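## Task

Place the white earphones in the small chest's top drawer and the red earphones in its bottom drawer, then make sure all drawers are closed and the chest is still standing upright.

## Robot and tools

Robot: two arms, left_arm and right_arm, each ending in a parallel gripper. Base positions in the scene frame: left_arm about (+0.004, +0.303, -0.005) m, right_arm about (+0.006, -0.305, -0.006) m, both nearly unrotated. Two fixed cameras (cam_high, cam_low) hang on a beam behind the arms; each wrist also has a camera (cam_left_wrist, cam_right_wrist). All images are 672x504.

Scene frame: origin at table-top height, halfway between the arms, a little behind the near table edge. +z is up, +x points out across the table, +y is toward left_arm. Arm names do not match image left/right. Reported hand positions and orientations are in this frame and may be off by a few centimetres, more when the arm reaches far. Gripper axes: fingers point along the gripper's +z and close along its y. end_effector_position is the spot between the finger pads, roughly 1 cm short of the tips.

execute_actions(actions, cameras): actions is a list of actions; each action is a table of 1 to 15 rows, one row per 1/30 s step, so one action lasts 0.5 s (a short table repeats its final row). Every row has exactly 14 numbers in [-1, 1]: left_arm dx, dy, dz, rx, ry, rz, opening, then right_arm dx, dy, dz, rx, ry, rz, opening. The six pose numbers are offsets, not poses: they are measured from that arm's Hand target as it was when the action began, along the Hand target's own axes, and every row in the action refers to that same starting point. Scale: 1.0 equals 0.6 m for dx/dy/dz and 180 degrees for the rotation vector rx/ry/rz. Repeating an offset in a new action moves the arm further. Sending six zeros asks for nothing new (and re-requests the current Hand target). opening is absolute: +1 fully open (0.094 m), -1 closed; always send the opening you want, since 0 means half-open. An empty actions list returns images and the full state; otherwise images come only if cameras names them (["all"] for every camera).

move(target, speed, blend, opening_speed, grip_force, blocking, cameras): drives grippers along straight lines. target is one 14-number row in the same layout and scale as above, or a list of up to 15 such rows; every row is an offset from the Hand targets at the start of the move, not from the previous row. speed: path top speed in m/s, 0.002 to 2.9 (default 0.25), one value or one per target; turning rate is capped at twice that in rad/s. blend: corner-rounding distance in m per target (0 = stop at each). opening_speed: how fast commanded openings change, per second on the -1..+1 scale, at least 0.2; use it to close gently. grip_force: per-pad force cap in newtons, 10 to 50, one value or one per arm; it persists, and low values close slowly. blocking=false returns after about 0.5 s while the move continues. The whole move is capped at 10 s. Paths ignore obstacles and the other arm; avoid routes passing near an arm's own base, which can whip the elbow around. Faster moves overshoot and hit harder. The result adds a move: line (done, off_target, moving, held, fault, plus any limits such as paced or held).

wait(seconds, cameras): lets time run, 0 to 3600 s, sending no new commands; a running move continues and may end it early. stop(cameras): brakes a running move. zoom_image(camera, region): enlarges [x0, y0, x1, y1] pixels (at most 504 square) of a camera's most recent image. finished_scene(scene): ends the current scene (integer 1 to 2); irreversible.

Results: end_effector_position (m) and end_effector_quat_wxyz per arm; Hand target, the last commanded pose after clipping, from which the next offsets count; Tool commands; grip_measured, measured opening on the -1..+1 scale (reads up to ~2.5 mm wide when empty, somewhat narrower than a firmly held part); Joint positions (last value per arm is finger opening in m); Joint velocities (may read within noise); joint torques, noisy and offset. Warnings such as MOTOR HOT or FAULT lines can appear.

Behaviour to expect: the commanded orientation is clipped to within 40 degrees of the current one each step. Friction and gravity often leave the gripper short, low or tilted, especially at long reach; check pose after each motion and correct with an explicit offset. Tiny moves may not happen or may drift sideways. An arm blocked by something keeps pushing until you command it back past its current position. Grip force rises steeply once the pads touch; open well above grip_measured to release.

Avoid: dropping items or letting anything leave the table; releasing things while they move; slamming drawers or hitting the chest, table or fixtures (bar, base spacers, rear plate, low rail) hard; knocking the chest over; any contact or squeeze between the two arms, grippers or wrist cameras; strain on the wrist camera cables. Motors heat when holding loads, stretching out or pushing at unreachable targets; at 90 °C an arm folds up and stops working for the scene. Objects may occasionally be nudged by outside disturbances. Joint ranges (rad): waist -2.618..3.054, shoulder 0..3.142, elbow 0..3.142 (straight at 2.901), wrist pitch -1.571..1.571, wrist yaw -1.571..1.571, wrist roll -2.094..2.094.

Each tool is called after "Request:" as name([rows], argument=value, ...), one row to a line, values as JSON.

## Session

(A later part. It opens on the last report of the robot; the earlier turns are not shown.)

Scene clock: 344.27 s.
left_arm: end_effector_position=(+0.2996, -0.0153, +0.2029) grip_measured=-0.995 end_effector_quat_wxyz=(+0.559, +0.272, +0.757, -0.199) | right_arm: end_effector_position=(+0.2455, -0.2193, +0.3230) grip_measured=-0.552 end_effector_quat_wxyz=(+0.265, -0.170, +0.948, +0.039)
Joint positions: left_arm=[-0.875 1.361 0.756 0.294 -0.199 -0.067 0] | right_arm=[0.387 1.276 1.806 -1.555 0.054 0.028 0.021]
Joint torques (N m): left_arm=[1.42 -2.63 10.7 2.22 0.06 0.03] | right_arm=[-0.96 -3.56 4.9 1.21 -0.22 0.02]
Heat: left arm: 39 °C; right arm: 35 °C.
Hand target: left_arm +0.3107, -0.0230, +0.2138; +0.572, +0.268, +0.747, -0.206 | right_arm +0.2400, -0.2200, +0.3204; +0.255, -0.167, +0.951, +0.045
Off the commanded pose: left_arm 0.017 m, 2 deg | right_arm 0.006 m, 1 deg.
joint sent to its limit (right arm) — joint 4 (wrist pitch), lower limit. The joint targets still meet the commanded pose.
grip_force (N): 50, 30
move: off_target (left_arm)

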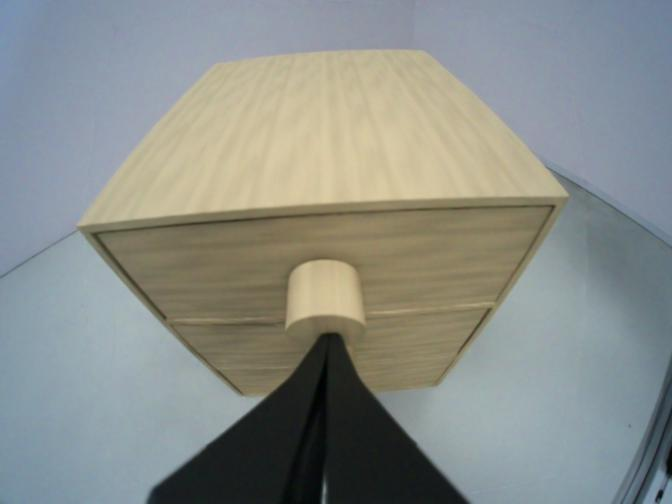

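Request:
move([
  [0.027,0,-0.1,0,0,0,-1,0,0,0,0,0,0,-0.55],
], speed=0.15, cameras=["cam_left_wrist","cam_high"])

Request:
zoom_image(camera="cam_left_wrist", region=[80, 100, 580, 400])

Scene clock: 347.27 s.
left_arm: end_effector_position=(+0.2646, +0.0133, +0.2111) grip_measured=-0.995 end_effector_quat_wxyz=(+0.568, +0.275, +0.748, -0.206) | right_arm: end_effector_position=(+0.2455, -0.2193, +0.3230) grip_measured=-0.552 end_effector_quat_wxyz=(+0.265, -0.170, +0.948, +0.039)
Joint positions: left_arm=[-0.909 1.15 0.626 0.239 -0.218 -0.067 0] | right_arm=[0.387 1.276 1.806 -1.555 0.054 0.028 0.021]
Joint torques (N m): left_arm=[-0.65 -5.6 6.94 1.92 -0.29 -0.12] | right_arm=[-0.64 -3.58 4.81 1.19 -0.2 0.06]
Heat: left arm: 39 °C; right arm: 35 °C.
Hand target: left_arm +0.2627, +0.0164, +0.2139; +0.573, +0.268, +0.747, -0.206 | right_arm +0.2400, -0.2200, +0.3204; +0.255, -0.167, +0.951, +0.045
Off the commanded pose: left_arm 0.005 m, 1 deg | right_arm 0.006 m, 1 deg.
joint sent to its limit (right arm) — joint 4 (wrist pitch), lower limit. The joint targets still meet the commanded pose.
grip_force (N): 50, 30
move: done
Images, in order (width x height): cam_high 672x504, cam_left_wrist 672x504.

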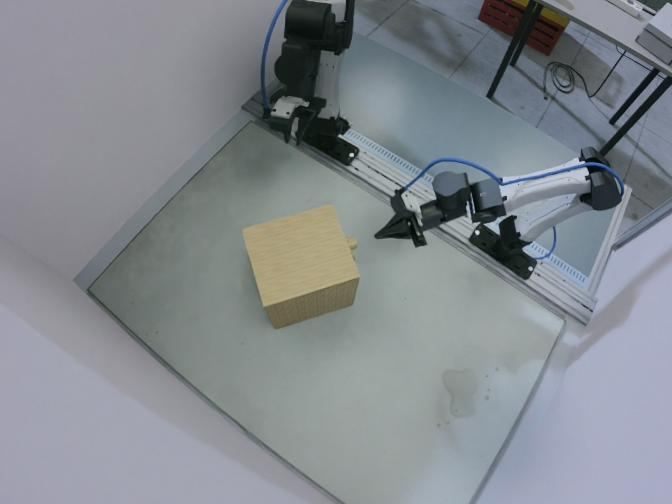

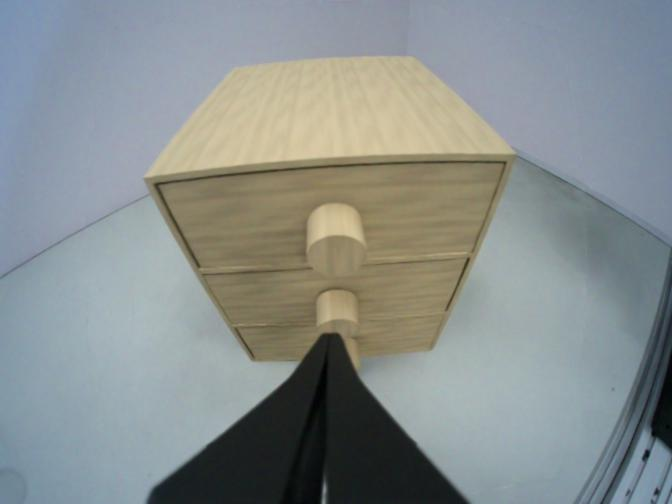

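Scaled by 1.008 from the camera's image (finer frame: 960x720).

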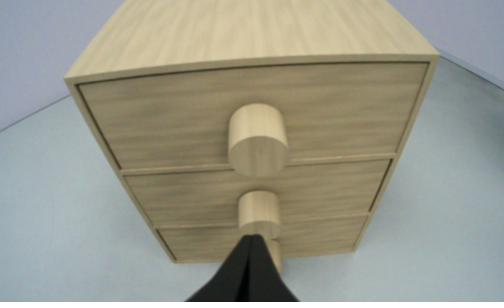

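Request:
finished_scene(scene=1)

The scene is finished: the task was done.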